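## Task

On the supply shelving, shelf three counting up from the floor, a scrub sponge rests on top of a cardboard box. Get the cardboard box into the cart's top tray, leaving the sponge on that same shelf with no part of it hanging past the shelf's front edge. Every other item on that shelf must still be on it at the end. The robot must not fall or finish tilted, or the task fails.

## Robot and tools

ROBOT. A simulated Dexmate Vega: a wheeled base (two steering, driven front wheels and a passive rear caster), a torso of three links that folds in a Z (hip, knee, waist joints), two 7-joint arms each with a two-finger gripper, and a head with head_camera. Each hand also carries a camera (left_wrist_camera, right_wrist_camera). From above the robot is 0.70 m by 0.63 m (0.91 m wide with arms folded); its front edge lies 0.35 m ahead of the base origin. Loose objects may occasionally get nudged by something outside the robot.

FRAMES. Base frame: origin on the floor under the base's turning point, x forward, y left, z up, metres. Odometry frame: where the base frame was at the start. Hand positions (left_hand, right_hand) are a point between the fingers 0.033 m back from the closed tips; the fingers point along the hand's z, close along its y, and its camera side faces -x. Printed hand positions get less accurate at long reach.

move. One action per call, plus "cameras" (list of head_camera, left_wrist_camera, right_wrist_camera or all; [] for none; omitted gives all only for a call without action). An action is "base", "joints" or both, optionally with "speeds" and "min_time_s"; or "target" by itself. An empty move just reports state and images. No action runs past 15 s.
- base: exactly one key, an offset from where the base now is. translate_m: metres, positive forward, -2 to 2. strafe_m: metres, positive left, -2 to 2 (heading may drift about 0.02 rad). rotate_rad: radians, positive counter-clockwise seen from above, -3.2 to 3.2. Front wheels first steer to the new direction (about 0.5 s, up to 1.1 s).
- joints: a map of joint name to an absolute angle in radians. Ranges: torso_hip_rad 0 to 1.57, torso_knee_rad 0 to 3.141, torso_waist_rad -1.57 to 1.57 (chest forward lean = knee - hip - waist). Left arm: shoulder_pitch -3.041 to 3.041 (+ lowers arm), shoulder_yaw -0.423 to 1.523, upper_arm_roll and forearm_roll -3.041 to 3.041, elbow -3.041 to 0.214 (0 straight, - bends up), wrist_pitch -1.366 to 1.366 (+ tips hand down), wrist_yaw -1.348 to 1.087 (+ left). Right arm mirrors: shoulder_pitch negative lowers, shoulder_yaw -1.523 to 0.423, wrist_pitch negative tips down, wrist_yaw -1.087 to 1.348. Grippers 0 (shut) to 0.785, per-finger angle. head_pan_rad -2.792 to 2.792 (+ left), head_tilt_rad -1.483 to 1.483, head_camera_tilt_rad -1.483 to 1.378 (+ down). Torso joints named together finish together.
- target: one hand's absolute pose in the base frame: side ("left"/"right"), x, y, z in metres (-3 to 3), pitch_deg (90 fingers down, 0 level, range -30 to 95), heading_deg (0 fingers forward, + counter-clockwise), roll_deg (default 0, + clockwise seen from behind the hand), angles -360 to 360; line_only true forces a straight path or refusal. Checked only against the robot itself, not furniture; the robot must be still. Non-straight paths swing all joints and can flip the hand.
- speeds: top speeds for this action's base move: translate_m and strafe_m 0.04 to 0.3 m/s, rotate_rad 0.1 to 0.6 rad/s.
- min_time_s: 0.1 to 8 s, a lower bound on each arm/head motion's duration.
Unknown keys make a call invalid; out-of-range values get it refused, and then the rest of that reply's move/wait/finished_scene calls are skipped.

wait: seconds 0 to 10; the robot keeps its last commands. Same state report; accepts cameras.
zoom_image: camera plus region [x0, y0, x1, y1] in pixels, at most 504 by 504, from that camera's newest image (head 896x560, wrists 672x420).
read_manual: only licence text.
finished_scene: scene number; ends the current scene for good, so the goal must already hold without the robot.

RESULTS. "pictures" lists image order. "move" reads done or the worst status. base_status, joint_status: done, off_target (still pushing), contact_stop / contact_stop_at_<key> (arms only; whole joint group halts), time_out, not_followed, unfinished, limit_stop_at_motor_heat. Hand status: reached (within 10 mm and 2 degrees), short with the error (after "short (part of ...)" resend the same target), or refused with a reason. "joint command not followed" / "pose unreachable" mean a self-collision check blocked the arm. on_its_own shows uncommanded motion. base_odometry counts wheel turns only; turned_by_wheels and turned_by_imu are radians since the last report; base_tilt gives forward/right lean in degrees (about 2 degrees bias). MOTOR HOT, OVER-TEMPERATURE FAULT, TORQUE FAULT and ARM HIT lines flag trouble.

USEFUL FACTS. Torso presets (hip, knee, waist): stand 0.469, 1.617, 1.048 (start); stand_high 0.78, 1.57, 0.44; lean_20 0.52, 1.05, 0.18; lean_45 0.52, 1.05, -0.26; low_lean_45 0, 0, -0.79 (fold arms before it). Folded arm, joints in order pitch, yaw, upper roll, elbow, forearm roll, wrist pitch, wrist yaw: left 1, 0.5, -0.6, -2.5, 0, -0.9, 0; right -1, -0.5, 0.6, -2.5, 0, 0.9, 0. Open pads form a V: gap about 0.24 x angle - 0.002 m at the hand point. Gripper angle does not prove a grasp. A level hand at long reach holds about 4 kg; heavy items sag about 0.02 m.

AVOID. Nothing prevents tipping, and a fallen robot stays down. The base keeps driving into furniture; a time_out or turned_by_imu beyond 0.03 rad after a straight or sideways drive suggests a bump. Never let the arms collide or squeeze each other (a hard press ends the scene). Back an arm away after any stop, and don't hold stretched or stalled poses long (motor heat). Keep head tilt within the free-pan window when panning. Avoid dropping things, releasing moving items, slamming, or pushing hard on shelves and objects.

Each tool is called after "Emit:" by a JSON object that holds its "fn" and its "kwargs", one argument or row to a line.

## Session

Emit:
{"fn": "move", "kwargs": {

}}

Scene clock: 0.00 s.
Joint torques (N m): no reading
base_odometry: x=+0.000 y=+0.000 heading=+0.000
turned_by_wheels: +0.000
turned_by_imu: +0.000
base_tilt: forward=+0.1 right=+0.3
base_status: not commanded
joint_positions: torso_hip_rad=+0.469 torso_knee_rad=+1.617 torso_waist_rad=+1.048 left_shoulder_pitch_rad=+2.208 left_shoulder_yaw_rad=+0.002 left_upper_arm_roll_rad=+0.004 left_elbow_rad=-1.093 left_forearm_roll_rad=+0.009 left_wrist_pitch_rad=-0.495 left_wrist_yaw_rad=+0.018 left_gripper_rad=+0.005 right_shoulder_pitch_rad=-2.195 right_shoulder_yaw_rad=+0.020 right_upper_arm_roll_rad=-0.015 right_elbow_rad=-1.081 right_forearm_roll_rad=+0.002 right_wrist_pitch_rad=+0.504 right_wrist_yaw_rad=-0.019 right_gripper_rad=+0.005 head_pan_rad=+0.000 head_tilt_rad=+0.000 head_camera_tilt_rad=+0.000
joint_status: not commanded
chest: x=-0.0111 y=+0.0000 z=+1.4155 quat_wxyz=(+0.999, +0.000, +0.050, +0.000) (m; base frame)
left_hand: x=+0.1875 y=+0.2317 z=+0.6007 quat_wxyz=(+0.413, +0.002, +0.911, +0.006) pitch_deg=+41.2 heading_deg=+0.7 roll_deg=+1.0 back=up (m; base frame)
right_hand: x=+0.1939 y=-0.2174 z=+0.6016 quat_wxyz=(+0.417, +0.011, +0.909, +0.002) pitch_deg=+40.7 heading_deg=-0.4 roll_deg=+1.0 back=up (m; base frame)
pictures: head_camera, left_wrist_camera, right_wrist_camera

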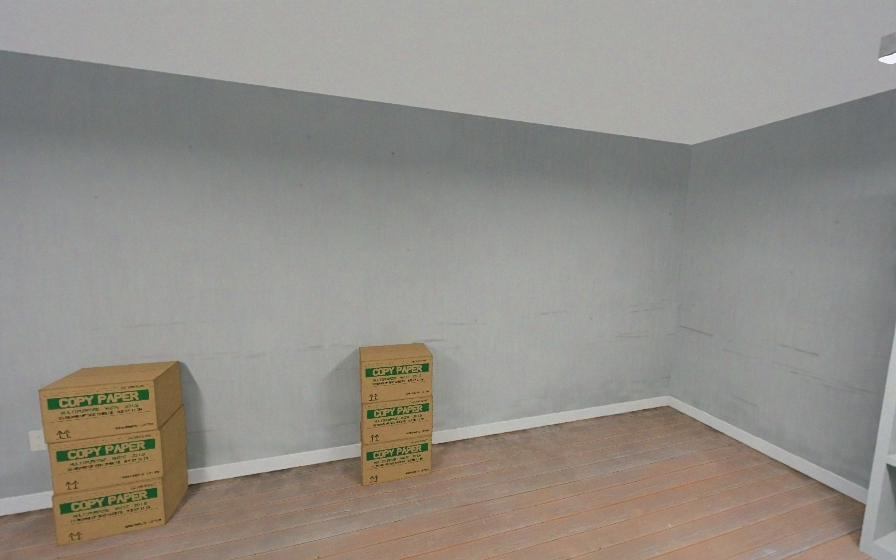

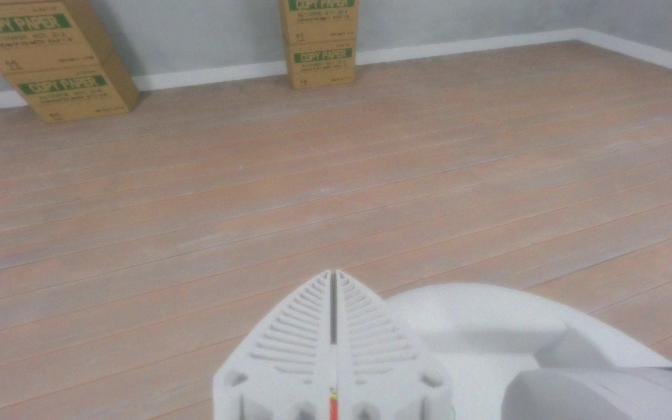

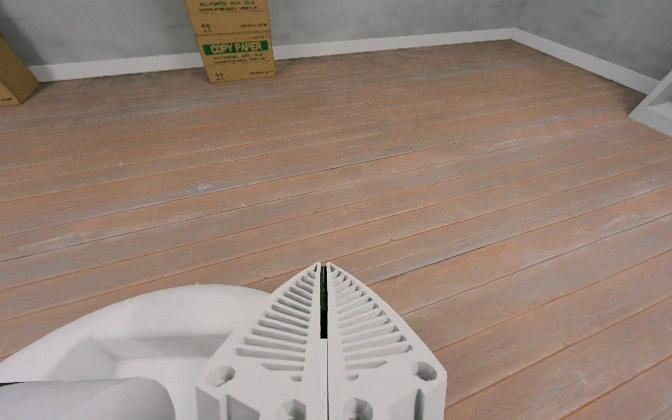

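Emit:
{"fn": "move", "kwargs": {
  "joints": {"head_pan_rad": -1.3, "head_camera_tilt_rad": 0.2},
  "cameras": ["head_camera"]
}}

Emit:
{"fn": "move", "kwargs": {
  "joints": {"head_pan_rad": 1.5, "head_camera_tilt_rad": 0.2},
  "cameras": ["head_camera"]
}}

Emit:
{"fn": "move", "kwargs": {
  "joints": {"head_pan_rad": 2.7, "head_camera_tilt_rad": 0.2},
  "cameras": ["head_camera"]
}}

Emit:
{"fn": "move", "kwargs": {
  "joints": {"head_pan_rad": -2.2, "head_camera_tilt_rad": 0.2},
  "cameras": ["head_camera"]
}}

Scene clock: 1.97 s.
Joint torques (N m): left_arm=[7 1.11 1.44 -4.01 0.04 -2.8 0.02] | right_arm=[-4.42 -0.6 0.53 -3.93 -0.16 2.67 -0.17]
move: done
base_odometry: x=+0.000 y=+0.000 heading=+0.000
turned_by_wheels: +0.000
turned_by_imu: +0.000
base_tilt: forward=+0.1 right=+0.3
base_status: not commanded
joint_positions: torso_hip_rad=+0.469 torso_knee_rad=+1.617 torso_waist_rad=+1.048 left_shoulder_pitch_rad=+2.208 left_shoulder_yaw_rad=+0.002 left_upper_arm_roll_rad=+0.004 left_elbow_rad=-1.093 left_forearm_roll_rad=+0.009 left_wrist_pitch_rad=-0.495 left_wrist_yaw_rad=+0.018 left_gripper_rad=+0.005 right_shoulder_pitch_rad=-2.195 right_shoulder_yaw_rad=+0.020 right_upper_arm_roll_rad=-0.015 right_elbow_rad=-1.081 right_forearm_roll_rad=+0.002 right_wrist_pitch_rad=+0.504 right_wrist_yaw_rad=-0.019 right_gripper_rad=+0.005 head_pan_rad=-1.299 head_tilt_rad=+0.000 head_camera_tilt_rad=+0.199
joint_status: all done
chest: x=-0.0111 y=+0.0000 z=+1.4155 quat_wxyz=(+0.999, +0.000, +0.050, +0.000) (m; base frame)
left_hand: x=+0.1875 y=+0.2317 z=+0.6007 quat_wxyz=(+0.413, +0.002, +0.911, +0.006) pitch_deg=+41.2 heading_deg=+0.7 roll_deg=+1.0 back=up (m; base frame)
right_hand: x=+0.1939 y=-0.2174 z=+0.6016 quat_wxyz=(+0.417, +0.011, +0.909, +0.002) pitch_deg=+40.7 heading_deg=-0.4 roll_deg=+1.0 back=up (m; base frame)
pictures: head_camera
camera_calibration:
head_camera: T_world_to_cam=[[-0.954291, -0.275972, 0.114748, -0.21622], [-0.168914, 0.181259, -0.968821, 1.46981], [0.246568, -0.94392, -0.219589, 0.30631], [0, 0, 0, 1]] pos_world=[-0.0335915, -0.0369542, 1.51606]

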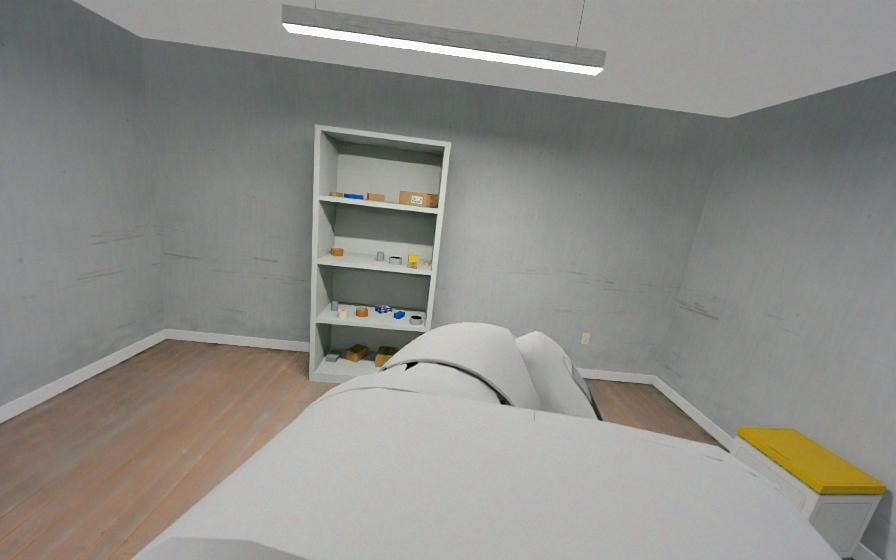

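Scene clock: 4.50 s.
Joint torques (N m): left_arm=[7.19 0.22 0.81 -3.73 -0.06 -2.71 0.12] | right_arm=[-5.3 0.36 0.82 -4.1 -0.15 2.88 -0.2]
move: done
base_odometry: x=+0.000 y=+0.000 heading=+0.000
turned_by_wheels: +0.000
turned_by_imu: +0.001
base_tilt: forward=+0.2 right=+0.3
base_status: not commanded
joint_positions: torso_hip_rad=+0.469 torso_knee_rad=+1.617 torso_waist_rad=+1.048 left_shoulder_pitch_rad=+2.208 left_shoulder_yaw_rad=+0.002 left_upper_arm_roll_rad=+0.004 left_elbow_rad=-1.093 left_forearm_roll_rad=+0.009 left_wrist_pitch_rad=-0.495 left_wrist_yaw_rad=+0.018 left_gripper_rad=+0.005 right_shoulder_pitch_rad=-2.195 right_shoulder_yaw_rad=+0.020 right_upper_arm_roll_rad=-0.015 right_elbow_rad=-1.081 right_forearm_roll_rad=+0.002 right_wrist_pitch_rad=+0.504 right_wrist_yaw_rad=-0.019 right_gripper_rad=+0.005 head_pan_rad=+1.499 head_tilt_rad=+0.000 head_camera_tilt_rad=+0.199
joint_status: all done
chest: x=-0.0111 y=+0.0000 z=+1.4155 quat_wxyz=(+0.999, +0.000, +0.050, +0.000) (m; base frame)
left_hand: x=+0.1875 y=+0.2317 z=+0.6007 quat_wxyz=(+0.413, +0.002, +0.911, +0.006) pitch_deg=+41.2 heading_deg=+0.7 roll_deg=+1.0 back=up (m; base frame)
right_hand: x=+0.1939 y=-0.2174 z=+0.6016 quat_wxyz=(+0.417, +0.011, +0.909, +0.002) pitch_deg=+40.7 heading_deg=-0.4 roll_deg=+1.0 back=up (m; base frame)
pictures: head_camera
camera_calibration:
head_camera: T_world_to_cam=[[0.994707, -0.0631916, -0.0810278, 0.226539], [-0.091917, -0.19469, -0.976548, 1.48723], [0.0459344, 0.978827, -0.199468, 0.260846], [0, 0, 0, 1]] pos_world=[-0.100619, 0.0485423, 1.52274]

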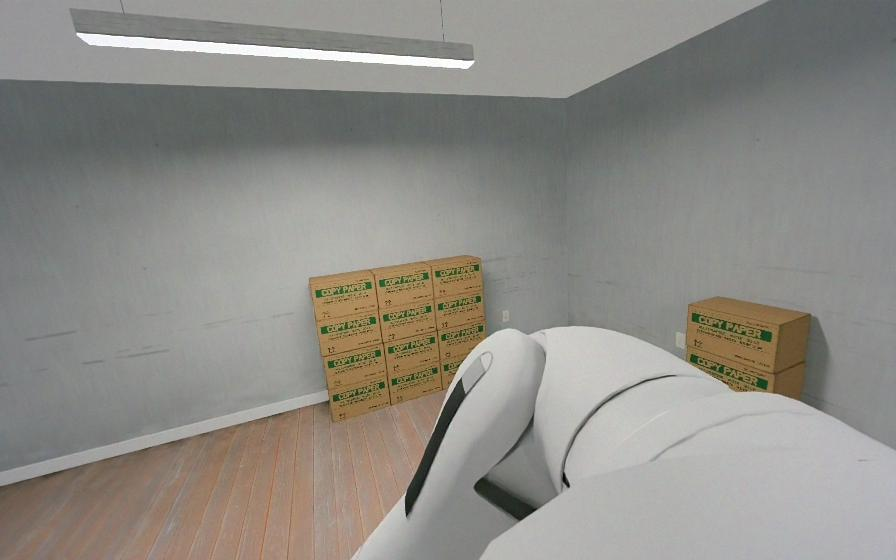

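Scene clock: 5.97 s.
Joint torques (N m): left_arm=[6.68 0.52 1.11 -3.76 -0.07 -2.77 0.22] | right_arm=[-5.94 2.07 1.22 -4.34 -0.13 2.98 0.24]
move: done
base_odometry: x=+0.000 y=+0.000 heading=+0.000
turned_by_wheels: +0.000
turned_by_imu: +0.000
base_tilt: forward=+0.2 right=+0.3
base_status: not commanded
joint_positions: torso_hip_rad=+0.469 torso_knee_rad=+1.617 torso_waist_rad=+1.048 left_shoulder_pitch_rad=+2.208 left_shoulder_yaw_rad=+0.002 left_upper_arm_roll_rad=+0.004 left_elbow_rad=-1.093 left_forearm_roll_rad=+0.009 left_wrist_pitch_rad=-0.495 left_wrist_yaw_rad=+0.018 left_gripper_rad=+0.005 right_shoulder_pitch_rad=-2.195 right_shoulder_yaw_rad=+0.020 right_upper_arm_roll_rad=-0.015 right_elbow_rad=-1.081 right_forearm_roll_rad=+0.002 right_wrist_pitch_rad=+0.504 right_wrist_yaw_rad=-0.019 right_gripper_rad=+0.005 head_pan_rad=+2.699 head_tilt_rad=+0.000 head_camera_tilt_rad=+0.199
joint_status: all done
chest: x=-0.0111 y=+0.0000 z=+1.4155 quat_wxyz=(+0.999, +0.000, +0.050, +0.000) (m; base frame)
left_hand: x=+0.1875 y=+0.2317 z=+0.6007 quat_wxyz=(+0.413, +0.002, +0.911, +0.006) pitch_deg=+41.2 heading_deg=+0.7 roll_deg=+1.0 back=up (m; base frame)
right_hand: x=+0.1939 y=-0.2174 z=+0.6016 quat_wxyz=(+0.417, +0.011, +0.909, +0.002) pitch_deg=+40.7 heading_deg=-0.4 roll_deg=+1.0 back=up (m; base frame)
pictures: head_camera
camera_calibration:
head_camera: T_world_to_cam=[[0.420267, 0.907102, -0.0232812, 0.0960061], [0.0847458, -0.0647824, -0.994294, 1.52742], [-0.903434, 0.415896, -0.104099, 0.045114], [0, 0, 0, 1]] pos_world=[-0.129033, -0.00690023, 1.52563]

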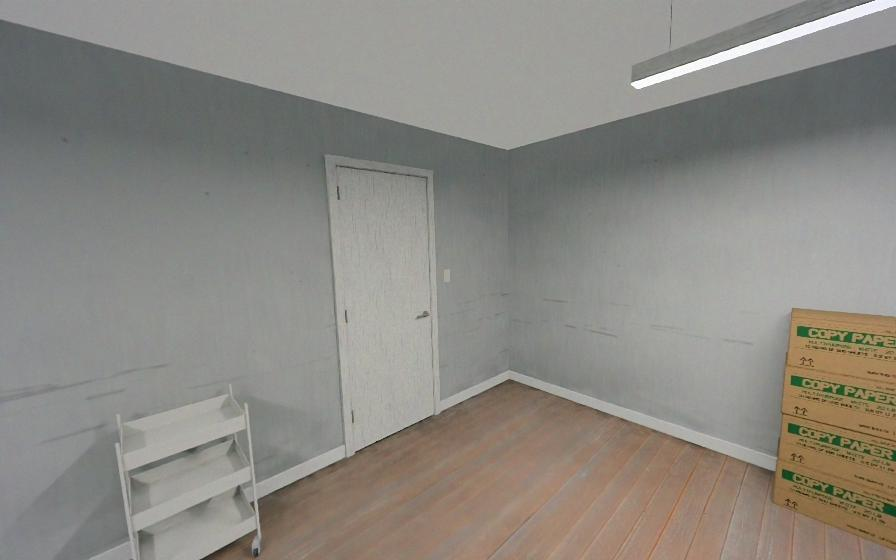

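Scene clock: 9.90 s.
Joint torques (N m): left_arm=[7.68 0.83 1.24 -4.32 -0.06 -2.81 0.13] | right_arm=[-6.14 -0.15 0.5 -4.59 -0.25 3.2 0.11]
move: done
base_odometry: x=+0.000 y=+0.000 heading=+0.000
turned_by_wheels: +0.000
turned_by_imu: +0.001
base_tilt: forward=+0.1 right=+0.3
base_status: not commanded
joint_positions: torso_hip_rad=+0.469 torso_knee_rad=+1.617 torso_waist_rad=+1.048 left_shoulder_pitch_rad=+2.208 left_shoulder_yaw_rad=+0.002 left_upper_arm_roll_rad=+0.004 left_elbow_rad=-1.093 left_forearm_roll_rad=+0.009 left_wrist_pitch_rad=-0.495 left_wrist_yaw_rad=+0.018 left_gripper_rad=+0.005 right_shoulder_pitch_rad=-2.195 right_shoulder_yaw_rad=+0.020 right_upper_arm_roll_rad=-0.015 right_elbow_rad=-1.081 right_forearm_roll_rad=+0.002 right_wrist_pitch_rad=+0.504 right_wrist_yaw_rad=-0.019 right_gripper_rad=+0.005 head_pan_rad=-2.199 head_tilt_rad=+0.000 head_camera_tilt_rad=+0.199
joint_status: all done
chest: x=-0.0111 y=+0.0000 z=+1.4155 quat_wxyz=(+0.999, +0.000, +0.050, +0.000) (m; base frame)
left_hand: x=+0.1875 y=+0.2317 z=+0.6007 quat_wxyz=(+0.413, +0.002, +0.911, +0.006) pitch_deg=+41.2 heading_deg=+0.7 roll_deg=+1.0 back=up (m; base frame)
right_hand: x=+0.1939 y=-0.2174 z=+0.6016 quat_wxyz=(+0.417, +0.011, +0.909, +0.002) pitch_deg=+40.7 heading_deg=-0.4 roll_deg=+1.0 back=up (m; base frame)
pictures: head_camera
camera_calibration:
head_camera: T_world_to_cam=[[-0.807612, 0.581177, 0.0999814, -0.182913], [-0.000770917, 0.168501, -0.985701, 1.50793], [-0.589714, -0.796141, -0.135636, 0.11645], [0, 0, 0, 1]] pos_world=[-0.0778877, -0.0550722, 1.52045]

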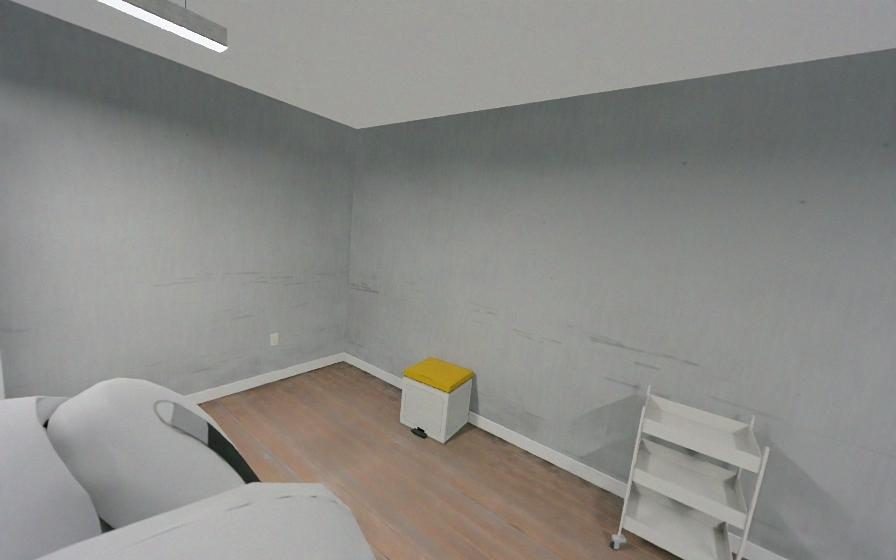

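Emit:
{"fn": "move", "kwargs": {
  "base": {"rotate_rad": -1.02},
  "joints": {"head_pan_rad": 0, "head_camera_tilt_rad": 0.3}
}}

Emit:
{"fn": "move", "kwargs": {
  "base": {"translate_m": 1.3}
}}

Emit:
{"fn": "move", "kwargs": {
  "base": {"rotate_rad": -0.25},
  "cameras": ["head_camera"]
}}

Scene clock: 14.10 s.
Joint torques (N m): left_arm=[7.51 0.64 1.34 -4.55 -0.11 -3.09 0.03] | right_arm=[-4.7 -1.13 0.62 -3.47 -0.11 2.52 -0.04]
move: done
base_odometry: x=+0.000 y=+0.000 heading=-1.019
turned_by_wheels: -1.019
turned_by_imu: -0.991
base_tilt: forward=+0.1 right=+0.3
base_status: done
joint_positions: torso_hip_rad=+0.469 torso_knee_rad=+1.617 torso_waist_rad=+1.048 left_shoulder_pitch_rad=+2.208 left_shoulder_yaw_rad=+0.002 left_upper_arm_roll_rad=+0.004 left_elbow_rad=-1.093 left_forearm_roll_rad=+0.009 left_wrist_pitch_rad=-0.495 left_wrist_yaw_rad=+0.018 left_gripper_rad=+0.005 right_shoulder_pitch_rad=-2.195 right_shoulder_yaw_rad=+0.020 right_upper_arm_roll_rad=-0.015 right_elbow_rad=-1.081 right_forearm_roll_rad=+0.002 right_wrist_pitch_rad=+0.504 right_wrist_yaw_rad=-0.019 right_gripper_rad=+0.005 head_pan_rad=-0.001 head_tilt_rad=+0.000 head_camera_tilt_rad=+0.299
joint_status: all done
chest: x=-0.0111 y=+0.0000 z=+1.4155 quat_wxyz=(+0.999, +0.000, +0.050, +0.000) (m; base frame)
left_hand: x=+0.1875 y=+0.2317 z=+0.6007 quat_wxyz=(+0.413, +0.002, +0.911, +0.006) pitch_deg=+41.2 heading_deg=+0.7 roll_deg=+1.0 back=up (m; base frame)
right_hand: x=+0.1939 y=-0.2174 z=+0.6016 quat_wxyz=(+0.417, +0.011, +0.909, +0.002) pitch_deg=+40.7 heading_deg=-0.4 roll_deg=+1.0 back=up (m; base frame)
camera_calibration:
head_camera: T_world_to_cam=[[0.0111036, -0.999796, 0.01687, 0.00440831], [-0.384851, -0.0198443, -0.922765, 1.38461], [0.922912, 0.00375363, -0.384993, 0.604507], [0, 0, 0, 1]] pos_world=[-0.0250851, 0.029615, 1.51033]

Scene clock: 20.37 s.
Joint torques (N m): left_arm=[7.68 0.55 1.05 -3.64 -0.02 -3.05 0.22] | right_arm=[-6.37 -0.09 0.35 -4.07 -0.21 2.39 -0.01]
move: done
base_odometry: x=+0.678 y=-1.109 heading=-1.020
turned_by_wheels: -0.001
turned_by_imu: -0.007
base_tilt: forward=+0.1 right=+0.3
base_status: done
joint_positions: torso_hip_rad=+0.469 torso_knee_rad=+1.617 torso_waist_rad=+1.048 left_shoulder_pitch_rad=+2.208 left_shoulder_yaw_rad=+0.002 left_upper_arm_roll_rad=+0.004 left_elbow_rad=-1.093 left_forearm_roll_rad=+0.009 left_wrist_pitch_rad=-0.495 left_wrist_yaw_rad=+0.018 left_gripper_rad=+0.005 right_shoulder_pitch_rad=-2.195 right_shoulder_yaw_rad=+0.020 right_upper_arm_roll_rad=-0.015 right_elbow_rad=-1.081 right_forearm_roll_rad=+0.002 right_wrist_pitch_rad=+0.504 right_wrist_yaw_rad=-0.019 right_gripper_rad=+0.005 head_pan_rad=-0.001 head_tilt_rad=+0.000 head_camera_tilt_rad=+0.299
joint_status: not commanded
chest: x=-0.0111 y=+0.0000 z=+1.4155 quat_wxyz=(+0.999, +0.000, +0.050, +0.000) (m; base frame)
left_hand: x=+0.1875 y=+0.2317 z=+0.6007 quat_wxyz=(+0.413, +0.002, +0.911, +0.006) pitch_deg=+41.2 heading_deg=+0.7 roll_deg=+1.0 back=up (m; base frame)
right_hand: x=+0.1939 y=-0.2174 z=+0.6016 quat_wxyz=(+0.417, +0.011, +0.909, +0.002) pitch_deg=+40.7 heading_deg=-0.4 roll_deg=+1.0 back=up (m; base frame)
camera_calibration:
head_camera: T_world_to_cam=[[0.0111054, -0.999796, 0.0168682, 0.00440986], [-0.384936, -0.0198437, -0.92273, 1.3846], [0.922876, 0.00375407, -0.385078, 0.604542], [0, 0, 0, 1]] pos_world=[-0.0249855, 0.029615, 1.51033]
left_wrist_camera: T_world_to_cam=[[0.00337361, -0.999858, 0.0165, 0.217317], [-0.724272, -0.0138201, -0.689376, 0.615887], [0.689506, -0.00962479, -0.724216, 0.461484], [0, 0, 0, 1]] pos_world=[0.12714, 0.23024, 0.755207]
right_wrist_camera: T_world_to_cam=[[-0.0448475, -0.998492, 0.0316659, -0.235321], [-0.760186, 0.0135438, -0.649564, 0.592564], [0.648156, -0.0532033, -0.759647, 0.474803], [0, 0, 0, 1]] pos_world=[0.132159, -0.217731, 0.753042]

Scene clock: 22.57 s.
Joint torques (N m): left_arm=[8.58 0.51 1.1 -4.23 -0.06 -2.59 0.31] | right_arm=[-5.73 0.85 -0.15 -4.33 -0.06 3.27 -0.06]
move: done
base_odometry: x=+0.678 y=-1.109 heading=-1.270
turned_by_wheels: -0.250
turned_by_imu: -0.244
base_tilt: forward=+0.1 right=+0.2
base_status: done
joint_positions: torso_hip_rad=+0.469 torso_knee_rad=+1.617 torso_waist_rad=+1.048 left_shoulder_pitch_rad=+2.208 left_shoulder_yaw_rad=+0.002 left_upper_arm_roll_rad=+0.004 left_elbow_rad=-1.093 left_forearm_roll_rad=+0.009 left_wrist_pitch_rad=-0.495 left_wrist_yaw_rad=+0.018 left_gripper_rad=+0.005 right_shoulder_pitch_rad=-2.195 right_shoulder_yaw_rad=+0.020 right_upper_arm_roll_rad=-0.015 right_elbow_rad=-1.081 right_forearm_roll_rad=+0.002 right_wrist_pitch_rad=+0.504 right_wrist_yaw_rad=-0.019 right_gripper_rad=+0.005 head_pan_rad=-0.001 head_tilt_rad=+0.000 head_camera_tilt_rad=+0.299
joint_status: not commanded
chest: x=-0.0111 y=+0.0000 z=+1.4155 quat_wxyz=(+0.999, +0.000, +0.050, +0.000) (m; base frame)
left_hand: x=+0.1875 y=+0.2317 z=+0.6007 quat_wxyz=(+0.413, +0.002, +0.911, +0.006) pitch_deg=+41.2 heading_deg=+0.7 roll_deg=+1.1 back=up (m; base frame)
right_hand: x=+0.1939 y=-0.2174 z=+0.6016 quat_wxyz=(+0.417, +0.011, +0.909, +0.002) pitch_deg=+40.7 heading_deg=-0.4 roll_deg=+1.0 back=up (m; base frame)
pictures: head_camera
camera_calibration:
head_camera: T_world_to_cam=[[0.0111972, -0.999796, 0.0168287, 0.00447333], [-0.384934, -0.0198426, -0.922731, 1.38456], [0.922876, 0.00385406, -0.385078, 0.604632], [0, 0, 0, 1]] pos_world=[-0.0250858, 0.0296154, 1.51033]

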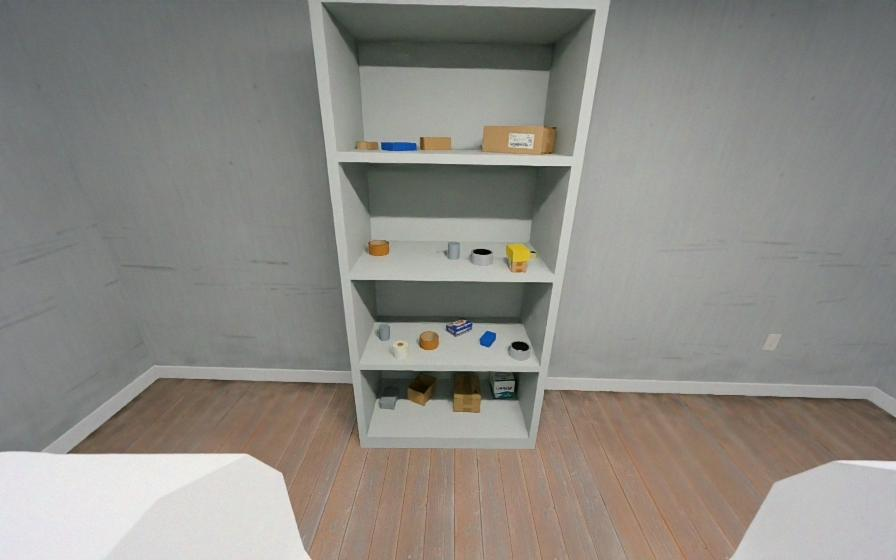

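Emit:
{"fn": "zoom_image", "kwargs": {
  "camera": "head_camera",
  "region": [340, 220, 580, 300]
}}

Scaled by 2.100 from the camera's 896x560 image, which has a finer 960x600 frame.

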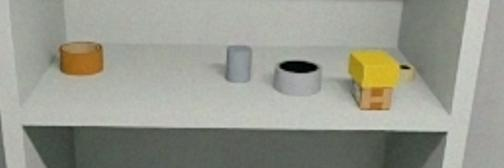

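Emit:
{"fn": "move", "kwargs": {
  "target": {"side":"right","x":0.42,"y":-0.28,"z":1.15,"pitch_deg":10,"heading_deg":0}
}}

Emit:
{"fn": "move", "kwargs": {
  "base": {"translate_m": 0.5},
  "joints": {"head_camera_tilt_rad": 0.5},
  "cameras": ["head_camera","right_wrist_camera"]
}}

Emit:
{"fn": "zoom_image", "kwargs": {
  "camera": "head_camera",
  "region": [300, 160, 660, 400]
}}

Scene clock: 30.37 s.
Joint torques (N m): left_arm=[7.86 0.8 1.07 -4.81 -0.07 -3.09 0.1] | right_arm=[-4.97 -2.48 8.78 -10.11 -1.35 1.68 -0.52]
move: done
base_odometry: x=+0.678 y=-1.109 heading=-1.270
turned_by_wheels: +0.000
turned_by_imu: +0.002
base_tilt: forward=+0.1 right=+0.3
base_status: not commanded
joint_positions: torso_hip_rad=+0.469 torso_knee_rad=+1.617 torso_waist_rad=+1.048 left_shoulder_pitch_rad=+2.208 left_shoulder_yaw_rad=+0.002 left_upper_arm_roll_rad=+0.004 left_elbow_rad=-1.093 left_forearm_roll_rad=+0.009 left_wrist_pitch_rad=-0.495 left_wrist_yaw_rad=+0.018 left_gripper_rad=+0.005 right_shoulder_pitch_rad=-3.000 right_shoulder_yaw_rad=-1.177 right_upper_arm_roll_rad=+0.515 right_elbow_rad=-2.625 right_forearm_roll_rad=+0.751 right_wrist_pitch_rad=+0.303 right_wrist_yaw_rad=-0.845 right_gripper_rad=+0.005 head_pan_rad=-0.001 head_tilt_rad=+0.000 head_camera_tilt_rad=+0.299
joint_status: not commanded
chest: x=-0.0111 y=+0.0000 z=+1.4155 quat_wxyz=(+0.999, +0.000, +0.050, +0.000) (m; base frame)
left_hand: x=+0.1875 y=+0.2317 z=+0.6007 quat_wxyz=(+0.413, +0.002, +0.911, +0.006) pitch_deg=+41.2 heading_deg=+0.7 roll_deg=+1.1 back=up (m; base frame)
right_hand: x=+0.4204 y=-0.2831 z=+1.1489 quat_wxyz=(+0.643, +0.000, +0.766, -0.003) pitch_deg=+9.9 heading_deg=-0.2 roll_deg=-0.2 back=up (m; base frame)
right_hand_status: reached (checked arc [a long move; over the whole arc the hand travels 0.92 m to end 0.60 m from its start, up to 0.30 m off the straight line; right_elbow_rad turns most, 1.55 rad; on the way or at its end the hand turns up to 37 deg from its attitude at the start], planned for 5.2 s): 3 mm and 0.3 deg off.
camera_calibration:
head_camera: T_world_to_cam=[[0.0111972, -0.999796, 0.0168287, 0.00447333], [-0.384934, -0.0198426, -0.922731, 1.38456], [0.922876, 0.00385406, -0.385078, 0.604632], [0, 0, 0, 1]] pos_world=[-0.0250858, 0.0296154, 1.51033]
left_wrist_camera: T_world_to_cam=[[0.00337361, -0.999858, 0.0165, 0.217318], [-0.724272, -0.0138201, -0.689376, 0.615815], [0.689506, -0.00962479, -0.724216, 0.461553], [0, 0, 0, 1]] pos_world=[0.12704, 0.23024, 0.755207]
right_wrist_camera: T_world_to_cam=[[-0.0497474, -0.998355, 0.0284939, -0.302382], [-0.321298, -0.0110156, -0.946914, 1.27133], [0.94567, -0.0562616, -0.320222, 0.109421], [0, 0, 0, 1]] pos_world=[0.289959, -0.281724, 1.2475]

Scene clock: 33.97 s.
Joint torques (N m): left_arm=[7.51 0.26 1.02 -4.67 -0.02 -2.73 -0.04] | right_arm=[-5.08 -3.12 8.29 -9.46 -1.13 2.87 -0.36]
move: done
base_odometry: x=+0.826 y=-1.587 heading=-1.271
turned_by_wheels: -0.001
turned_by_imu: -0.004
base_tilt: forward=+0.2 right=+0.3
base_status: done
joint_positions: torso_hip_rad=+0.469 torso_knee_rad=+1.617 torso_waist_rad=+1.048 left_shoulder_pitch_rad=+2.208 left_shoulder_yaw_rad=+0.002 left_upper_arm_roll_rad=+0.004 left_elbow_rad=-1.093 left_forearm_roll_rad=+0.009 left_wrist_pitch_rad=-0.495 left_wrist_yaw_rad=+0.018 left_gripper_rad=+0.005 right_shoulder_pitch_rad=-3.003 right_shoulder_yaw_rad=-1.182 right_upper_arm_roll_rad=+0.517 right_elbow_rad=-2.631 right_forearm_roll_rad=+0.753 right_wrist_pitch_rad=+0.303 right_wrist_yaw_rad=-0.848 right_gripper_rad=+0.005 head_pan_rad=-0.001 head_tilt_rad=+0.000 head_camera_tilt_rad=+0.499
joint_status: all done
chest: x=-0.0110 y=+0.0000 z=+1.4155 quat_wxyz=(+0.999, +0.000, +0.050, +0.000) (m; base frame)
left_hand: x=+0.1875 y=+0.2317 z=+0.6007 quat_wxyz=(+0.413, +0.002, +0.911, +0.006) pitch_deg=+41.2 heading_deg=+0.7 roll_deg=+1.1 back=up (m; base frame)
right_hand: x=+0.4200 y=-0.2802 z=+1.1496 quat_wxyz=(+0.642, +0.000, +0.766, +0.000) pitch_deg=+10.0 heading_deg=+0.0 roll_deg=+0.0 back=up (m; base frame)
pictures: head_camera, right_wrist_camera
camera_calibration:
head_camera: T_world_to_cam=[[0.0142606, -0.999798, 0.0141859, 0.00863435], [-0.560607, -0.0197424, -0.827847, 1.2302], [0.82796, 0.00385291, -0.560775, 0.857545], [0, 0, 0, 1]] pos_world=[-0.0204769, 0.0296156, 1.49919]
right_wrist_camera: T_world_to_cam=[[-0.0463431, -0.998621, 0.0246533, -0.296599], [-0.322925, -0.00837781, -0.946387, 1.27267], [0.945289, -0.0518197, -0.322092, 0.113795], [0, 0, 0, 1]] pos_world=[0.289662, -0.279631, 1.2484]

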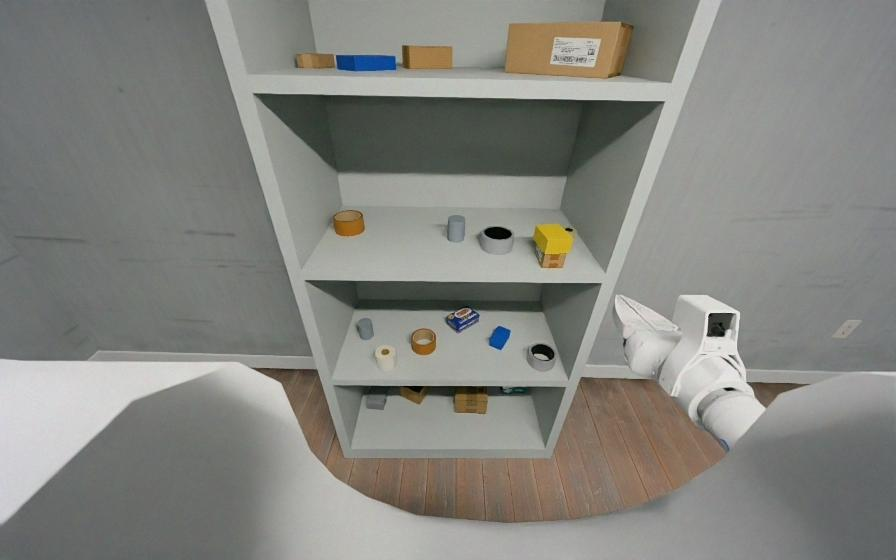

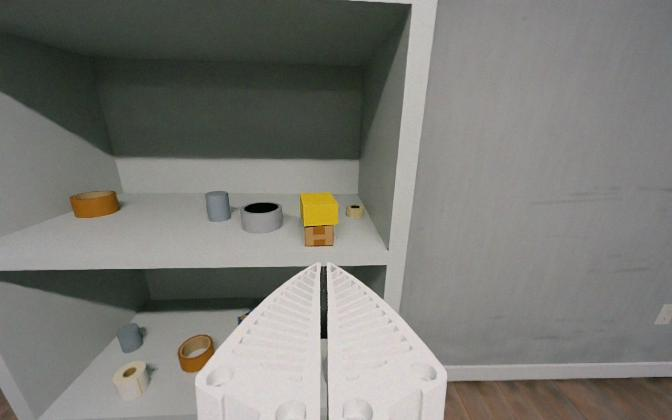

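Scaled by 1.400 from the camera's 896x560 image, which has a finer 960x600 frame.

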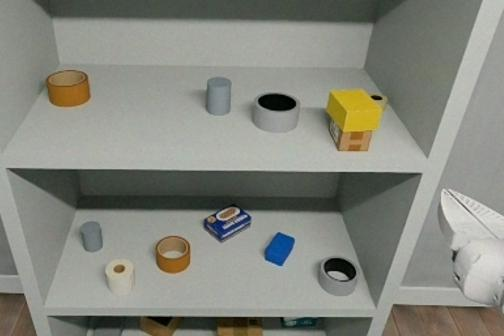

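Emit:
{"fn": "zoom_image", "kwargs": {
  "camera": "right_wrist_camera",
  "region": [270, 170, 390, 260]
}}

Emit:
{"fn": "zoom_image", "kwargs": {
  "camera": "head_camera",
  "region": [510, 210, 600, 280]
}}

Scaled by 4.200 from the camera's 672x420 image, which has a finer 960x600 frame.

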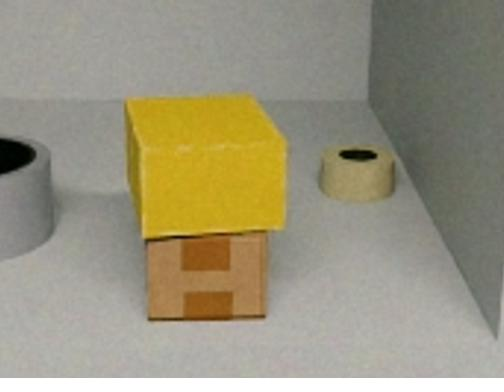

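Scaled by 5.600 from the camera's 896x560 image, which has a finer 960x600 frame.

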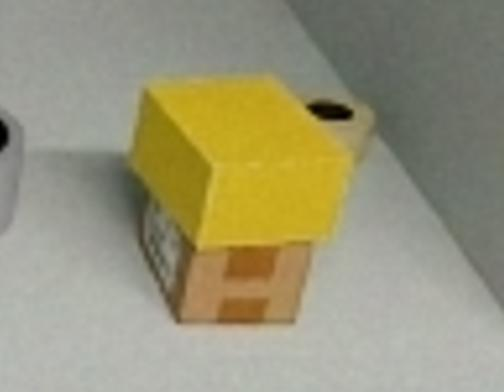

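Emit:
{"fn": "move", "kwargs": {
  "base": {"translate_m": 0.2},
  "joints": {"right_gripper_rad": 0.5}
}}

Emit:
{"fn": "move", "kwargs": {
  "target": {"side":"right","x":0.52,"y":-0.303,"z":1.06,"pitch_deg":12,"heading_deg":9},
  "cameras": ["head_camera","right_wrist_camera"]
}}

Emit:
{"fn": "zoom_image", "kwargs": {
  "camera": "head_camera",
  "region": [480, 190, 720, 350]
}}

Scene clock: 38.50 s.
Joint torques (N m): left_arm=[7.36 1.04 1.32 -3.59 -0.17 -2.41 0.08] | right_arm=[-4.56 -0.75 6.77 -9.59 -1.43 2.91 -0.47]
move: done
base_odometry: x=+0.884 y=-1.778 heading=-1.272
turned_by_wheels: -0.001
turned_by_imu: -0.001
base_tilt: forward=+0.1 right=+0.3
base_status: done
joint_positions: torso_hip_rad=+0.469 torso_knee_rad=+1.617 torso_waist_rad=+1.048 left_shoulder_pitch_rad=+2.208 left_shoulder_yaw_rad=+0.002 left_upper_arm_roll_rad=+0.004 left_elbow_rad=-1.093 left_forearm_roll_rad=+0.009 left_wrist_pitch_rad=-0.495 left_wrist_yaw_rad=+0.018 left_gripper_rad=+0.005 right_shoulder_pitch_rad=-3.003 right_shoulder_yaw_rad=-1.182 right_upper_arm_roll_rad=+0.517 right_elbow_rad=-2.631 right_forearm_roll_rad=+0.753 right_wrist_pitch_rad=+0.303 right_wrist_yaw_rad=-0.848 right_gripper_rad=+0.500 head_pan_rad=-0.001 head_tilt_rad=+0.000 head_camera_tilt_rad=+0.499
joint_status: all done
chest: x=-0.0110 y=+0.0000 z=+1.4155 quat_wxyz=(+0.999, +0.000, +0.050, +0.000) (m; base frame)
left_hand: x=+0.1875 y=+0.2317 z=+0.6007 quat_wxyz=(+0.413, +0.002, +0.911, +0.006) pitch_deg=+41.2 heading_deg=+0.7 roll_deg=+1.1 back=up (m; base frame)
right_hand: x=+0.4200 y=-0.2802 z=+1.1496 quat_wxyz=(+0.642, +0.000, +0.766, +0.000) pitch_deg=+10.0 heading_deg=+0.0 roll_deg=+0.0 back=up (m; base frame)
camera_calibration:
head_camera: T_world_to_cam=[[0.0142617, -0.999798, 0.0141875, 0.00863198], [-0.560607, -0.0197443, -0.827847, 1.2302], [0.82796, 0.00385293, -0.560775, 0.857545], [0, 0, 0, 1]] pos_world=[-0.0204769, 0.0296156, 1.49919]
left_wrist_camera: T_world_to_cam=[[0.00337361, -0.999858, 0.0165, 0.217317], [-0.724272, -0.0138201, -0.689376, 0.615887], [0.689506, -0.00962479, -0.724216, 0.461484], [0, 0, 0, 1]] pos_world=[0.12714, 0.23024, 0.755207]
right_wrist_camera: T_world_to_cam=[[-0.0463747, -0.998622, 0.0245634, -0.296373], [-0.32304, -0.0082761, -0.946349, 1.27271], [0.945248, -0.0518216, -0.322211, 0.113866], [0, 0, 0, 1]] pos_world=[0.289762, -0.279531, 1.2484]

Scene clock: 42.33 s.
Joint torques (N m): left_arm=[6.77 0.71 0.84 -3.89 0.02 -2.9 0.15] | right_arm=[12.34 -7.37 4.63 -0.73 -0.87 3.2 0.3]
move: done
base_odometry: x=+0.884 y=-1.778 heading=-1.272
turned_by_wheels: +0.000
turned_by_imu: +0.001
base_tilt: forward=+0.2 right=+0.3
base_status: not commanded
joint_positions: torso_hip_rad=+0.469 torso_knee_rad=+1.617 torso_waist_rad=+1.048 left_shoulder_pitch_rad=+2.208 left_shoulder_yaw_rad=+0.002 left_upper_arm_roll_rad=+0.004 left_elbow_rad=-1.093 left_forearm_roll_rad=+0.009 left_wrist_pitch_rad=-0.495 left_wrist_yaw_rad=+0.018 left_gripper_rad=+0.005 right_shoulder_pitch_rad=-2.516 right_shoulder_yaw_rad=-1.521 right_upper_arm_roll_rad=+0.128 right_elbow_rad=-2.140 right_forearm_roll_rad=+1.078 right_wrist_pitch_rad=+0.540 right_wrist_yaw_rad=-0.542 right_gripper_rad=+0.500 head_pan_rad=-0.001 head_tilt_rad=+0.000 head_camera_tilt_rad=+0.499
joint_status: not commanded
chest: x=-0.0110 y=+0.0000 z=+1.4155 quat_wxyz=(+0.999, +0.000, +0.050, +0.000) (m; base frame)
left_hand: x=+0.1875 y=+0.2317 z=+0.6007 quat_wxyz=(+0.413, +0.002, +0.911, +0.006) pitch_deg=+41.2 heading_deg=+0.7 roll_deg=+1.1 back=up (m; base frame)
right_hand: x=+0.5190 y=-0.3025 z=+1.0600 quat_wxyz=(+0.627, -0.060, +0.775, +0.049) pitch_deg=+12.0 heading_deg=+9.0 roll_deg=+0.1 back=up (m; base frame)
right_hand_status: reached (straight line, planned for 2.3 s): 1 mm and 0.1 deg off.
pictures: head_camera, right_wrist_camera
camera_calibration:
head_camera: T_world_to_cam=[[0.0142617, -0.999798, 0.0141875, 0.00863198], [-0.560607, -0.0197443, -0.827847, 1.2302], [0.82796, 0.00385293, -0.560775, 0.857545], [0, 0, 0, 1]] pos_world=[-0.0204769, 0.0296156, 1.49919]
right_wrist_camera: T_world_to_cam=[[0.110507, -0.99356, 0.0250267, -0.392404], [-0.350289, -0.0625007, -0.934554, 1.20504], [0.9301, 0.0945083, -0.35494, 0.0770781], [0, 0, 0, 1]] pos_world=[0.393783, -0.321846, 1.16335]

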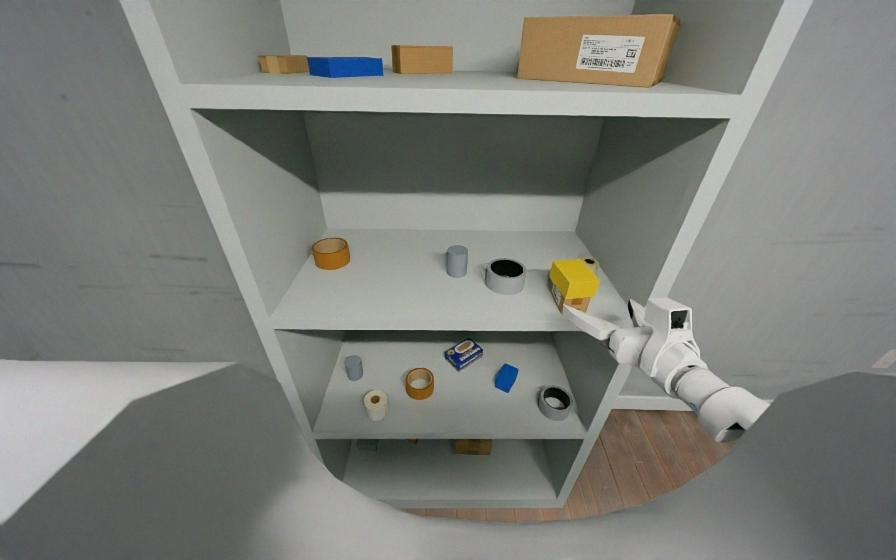

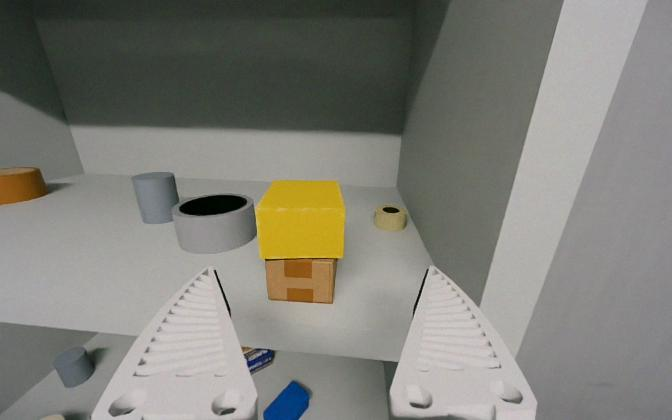

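Scaled by 2.100 from the camera's 896x560 image, which has a finer 960x600 frame.

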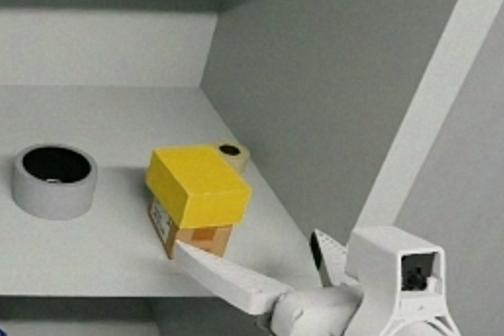

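Emit:
{"fn": "move", "kwargs": {
  "target": {"side":"right","x":0.53,"y":-0.274,"z":1.055,"pitch_deg":12,"heading_deg":9,"line_only":true}
}}

Emit:
{"fn": "move", "kwargs": {
  "target": {"side":"right","x":0.67,"y":-0.252,"z":1.052,"pitch_deg":12,"heading_deg":9,"line_only":true},
  "cameras": ["head_camera","right_wrist_camera"]
}}

Emit:
{"fn": "zoom_image", "kwargs": {
  "camera": "head_camera",
  "region": [480, 190, 720, 350]
}}

Scene clock: 46.70 s.
Joint torques (N m): left_arm=[7.31 0.67 1.23 -3.63 -0.06 -2.8 0.2] | right_arm=[12.54 -4.9 4.95 -7.18 -1.11 2.48 -0.12]
move: done
base_odometry: x=+0.884 y=-1.778 heading=-1.272
turned_by_wheels: +0.000
turned_by_imu: +0.001
base_tilt: forward=+0.1 right=+0.3
base_status: not commanded
joint_positions: torso_hip_rad=+0.469 torso_knee_rad=+1.617 torso_waist_rad=+1.048 left_shoulder_pitch_rad=+2.208 left_shoulder_yaw_rad=+0.002 left_upper_arm_roll_rad=+0.004 left_elbow_rad=-1.093 left_forearm_roll_rad=+0.009 left_wrist_pitch_rad=-0.495 left_wrist_yaw_rad=+0.018 left_gripper_rad=+0.005 right_shoulder_pitch_rad=-2.142 right_shoulder_yaw_rad=-1.454 right_upper_arm_roll_rad=-0.202 right_elbow_rad=-2.202 right_forearm_roll_rad=+1.024 right_wrist_pitch_rad=+0.429 right_wrist_yaw_rad=-0.595 right_gripper_rad=+0.500 head_pan_rad=-0.001 head_tilt_rad=+0.000 head_camera_tilt_rad=+0.499
joint_status: not commanded
chest: x=-0.0110 y=+0.0000 z=+1.4155 quat_wxyz=(+0.999, +0.000, +0.050, +0.000) (m; base frame)
left_hand: x=+0.1875 y=+0.2317 z=+0.6007 quat_wxyz=(+0.413, +0.002, +0.911, +0.006) pitch_deg=+41.2 heading_deg=+0.7 roll_deg=+1.1 back=up (m; base frame)
right_hand: x=+0.5297 y=-0.2749 z=+1.0546 quat_wxyz=(+0.627, -0.061, +0.775, +0.049) pitch_deg=+12.1 heading_deg=+9.0 roll_deg=+0.0 back=up (m; base frame)
right_hand_status: reached (straight line, planned for 1.5 s): 1 mm and 0.1 deg off.
camera_calibration:
head_camera: T_world_to_cam=[[0.0142617, -0.999798, 0.0141875, 0.00863198], [-0.560607, -0.0197443, -0.827847, 1.2302], [0.82796, 0.00385293, -0.560775, 0.857545], [0, 0, 0, 1]] pos_world=[-0.0204769, 0.0296156, 1.49919]
left_wrist_camera: T_world_to_cam=[[0.00337361, -0.999858, 0.0165, 0.217317], [-0.724272, -0.0138201, -0.689376, 0.615887], [0.689506, -0.00962479, -0.724216, 0.461484], [0, 0, 0, 1]] pos_world=[0.12714, 0.23024, 0.755207]
right_wrist_camera: T_world_to_cam=[[0.111072, -0.993464, 0.0263012, -0.367495], [-0.350218, -0.063895, -0.934486, 1.20492], [0.930059, 0.094584, -0.355026, 0.0628133], [0, 0, 0, 1]] pos_world=[0.404384, -0.294045, 1.15795]

Scene clock: 50.70 s.
Joint torques (N m): left_arm=[7.8 0.21 0.91 -3.99 -0.06 -3.25 0.01] | right_arm=[17.66 -4.68 4.35 -4.41 -0.94 2.79 0.44]
move: done
base_odometry: x=+0.884 y=-1.778 heading=-1.272
turned_by_wheels: +0.000
turned_by_imu: +0.001
base_tilt: forward=+0.1 right=+0.3
base_status: not commanded
joint_positions: torso_hip_rad=+0.469 torso_knee_rad=+1.617 torso_waist_rad=+1.048 left_shoulder_pitch_rad=+2.208 left_shoulder_yaw_rad=+0.002 left_upper_arm_roll_rad=+0.004 left_elbow_rad=-1.093 left_forearm_roll_rad=+0.009 left_wrist_pitch_rad=-0.495 left_wrist_yaw_rad=+0.018 left_gripper_rad=+0.005 right_shoulder_pitch_rad=-1.474 right_shoulder_yaw_rad=-1.036 right_upper_arm_roll_rad=-0.474 right_elbow_rad=-1.943 right_forearm_roll_rad=+0.974 right_wrist_pitch_rad=-0.008 right_wrist_yaw_rad=-0.405 right_gripper_rad=+0.500 head_pan_rad=-0.001 head_tilt_rad=+0.000 head_camera_tilt_rad=+0.499
joint_status: not commanded
chest: x=-0.0110 y=+0.0000 z=+1.4155 quat_wxyz=(+0.999, +0.000, +0.050, +0.000) (m; base frame)
left_hand: x=+0.1875 y=+0.2317 z=+0.6007 quat_wxyz=(+0.413, +0.002, +0.911, +0.006) pitch_deg=+41.2 heading_deg=+0.7 roll_deg=+1.1 back=up (m; base frame)
right_hand: x=+0.6685 y=-0.2528 z=+1.0516 quat_wxyz=(+0.627, -0.061, +0.775, +0.049) pitch_deg=+12.0 heading_deg=+9.0 roll_deg=+0.0 back=up (m; base frame)
right_hand_status: reached (straight line, planned for 2.4 s): 2 mm and 0.1 deg off.
pictures: head_camera, right_wrist_camera
camera_calibration:
head_camera: T_world_to_cam=[[0.0142617, -0.999798, 0.0141875, 0.00863198], [-0.560607, -0.0197443, -0.827847, 1.2302], [0.82796, 0.00385293, -0.560775, 0.857545], [0, 0, 0, 1]] pos_world=[-0.0204769, 0.0296156, 1.49919]
right_wrist_camera: T_world_to_cam=[[0.11072, -0.993505, 0.0262628, -0.36065], [-0.349872, -0.0636976, -0.934629, 1.25208], [0.930231, 0.0942936, -0.354652, -0.0700737], [0, 0, 0, 1]] pos_world=[0.543183, -0.271945, 1.15485]

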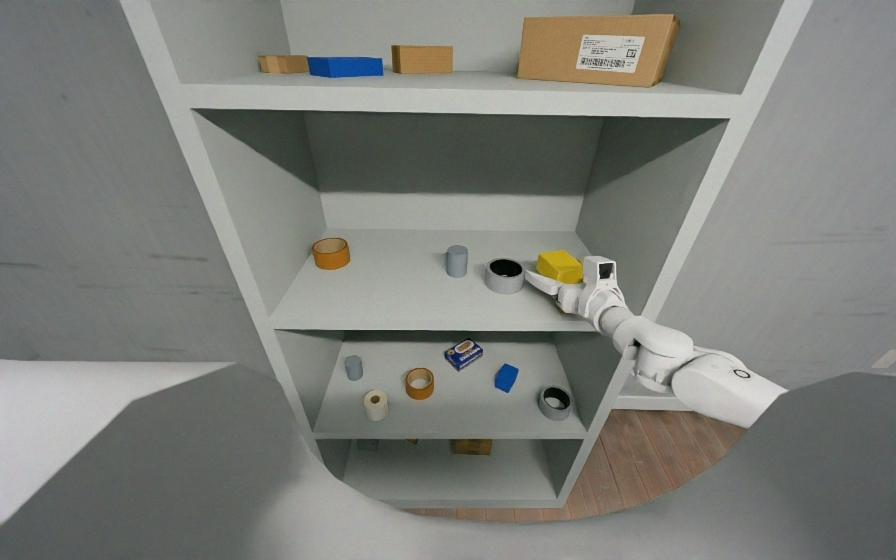

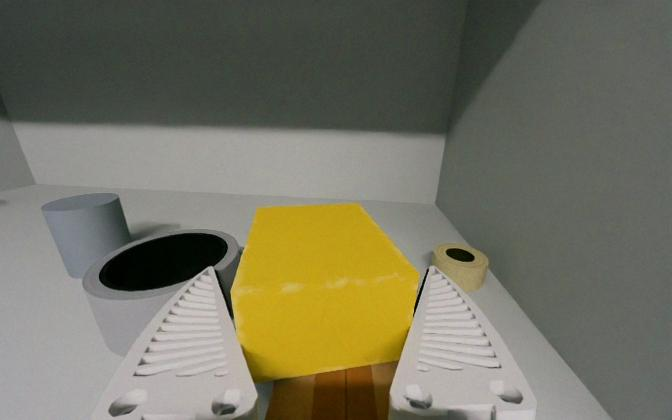

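Scaled by 2.100 from the camera's 896x560 image, which has a finer 960x600 frame.

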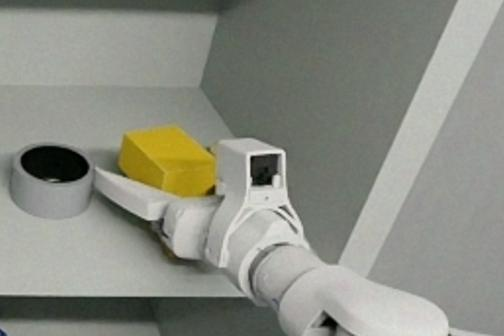

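Emit:
{"fn": "move", "kwargs": {
  "joints": {"right_gripper_rad": 0.25},
  "min_time_s": 2,
  "cameras": ["head_camera","right_wrist_camera"]
}}

Emit:
{"fn": "zoom_image", "kwargs": {
  "camera": "head_camera",
  "region": [480, 190, 720, 350]
}}

"min_time_s" has no arm or head joint beside it: it slows only arm and head motions. Command such a joint too, or leave it out
Scene clock: 51.40 s.
Joint torques (N m): left_arm=[6.95 -0.18 1.36 -4.25 0.01 -3.1 0.02] | right_arm=[18.51 -3.31 5.15 -4.22 -0.86 3.11 0.37]
base_odometry: x=+0.884 y=-1.778 heading=-1.272
turned_by_wheels: +0.000
turned_by_imu: +0.000
base_tilt: forward=+0.2 right=+0.3
base_status: not commanded
joint_positions: torso_hip_rad=+0.469 torso_knee_rad=+1.617 torso_waist_rad=+1.048 left_shoulder_pitch_rad=+2.208 left_shoulder_yaw_rad=+0.002 left_upper_arm_roll_rad=+0.004 left_elbow_rad=-1.093 left_forearm_roll_rad=+0.009 left_wrist_pitch_rad=-0.495 left_wrist_yaw_rad=+0.018 left_gripper_rad=+0.005 right_shoulder_pitch_rad=-1.470 right_shoulder_yaw_rad=-1.034 right_upper_arm_roll_rad=-0.476 right_elbow_rad=-1.941 right_forearm_roll_rad=+0.973 right_wrist_pitch_rad=-0.011 right_wrist_yaw_rad=-0.404 right_gripper_rad=+0.500 head_pan_rad=-0.001 head_tilt_rad=+0.000 head_camera_tilt_rad=+0.499
joint_status: not commanded
chest: x=-0.0110 y=+0.0000 z=+1.4155 quat_wxyz=(+0.999, +0.000, +0.050, +0.000) (m; base frame)
left_hand: x=+0.1875 y=+0.2317 z=+0.6007 quat_wxyz=(+0.413, +0.002, +0.911, +0.006) pitch_deg=+41.2 heading_deg=+0.7 roll_deg=+1.1 back=up (m; base frame)
right_hand: x=+0.6695 y=-0.2523 z=+1.0517 quat_wxyz=(+0.627, -0.061, +0.775, +0.049) pitch_deg=+12.0 heading_deg=+9.0 roll_deg=+0.0 back=up (m; base frame)
right_hand_status: reached (straight line, planned for 2.4 s): 1 mm and 0.0 deg off.
pictures: none

Scaled by 2.100 from the camera's 896x560 image, which has a finer 960x600 frame.

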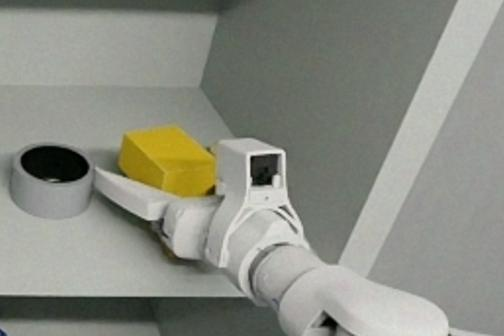

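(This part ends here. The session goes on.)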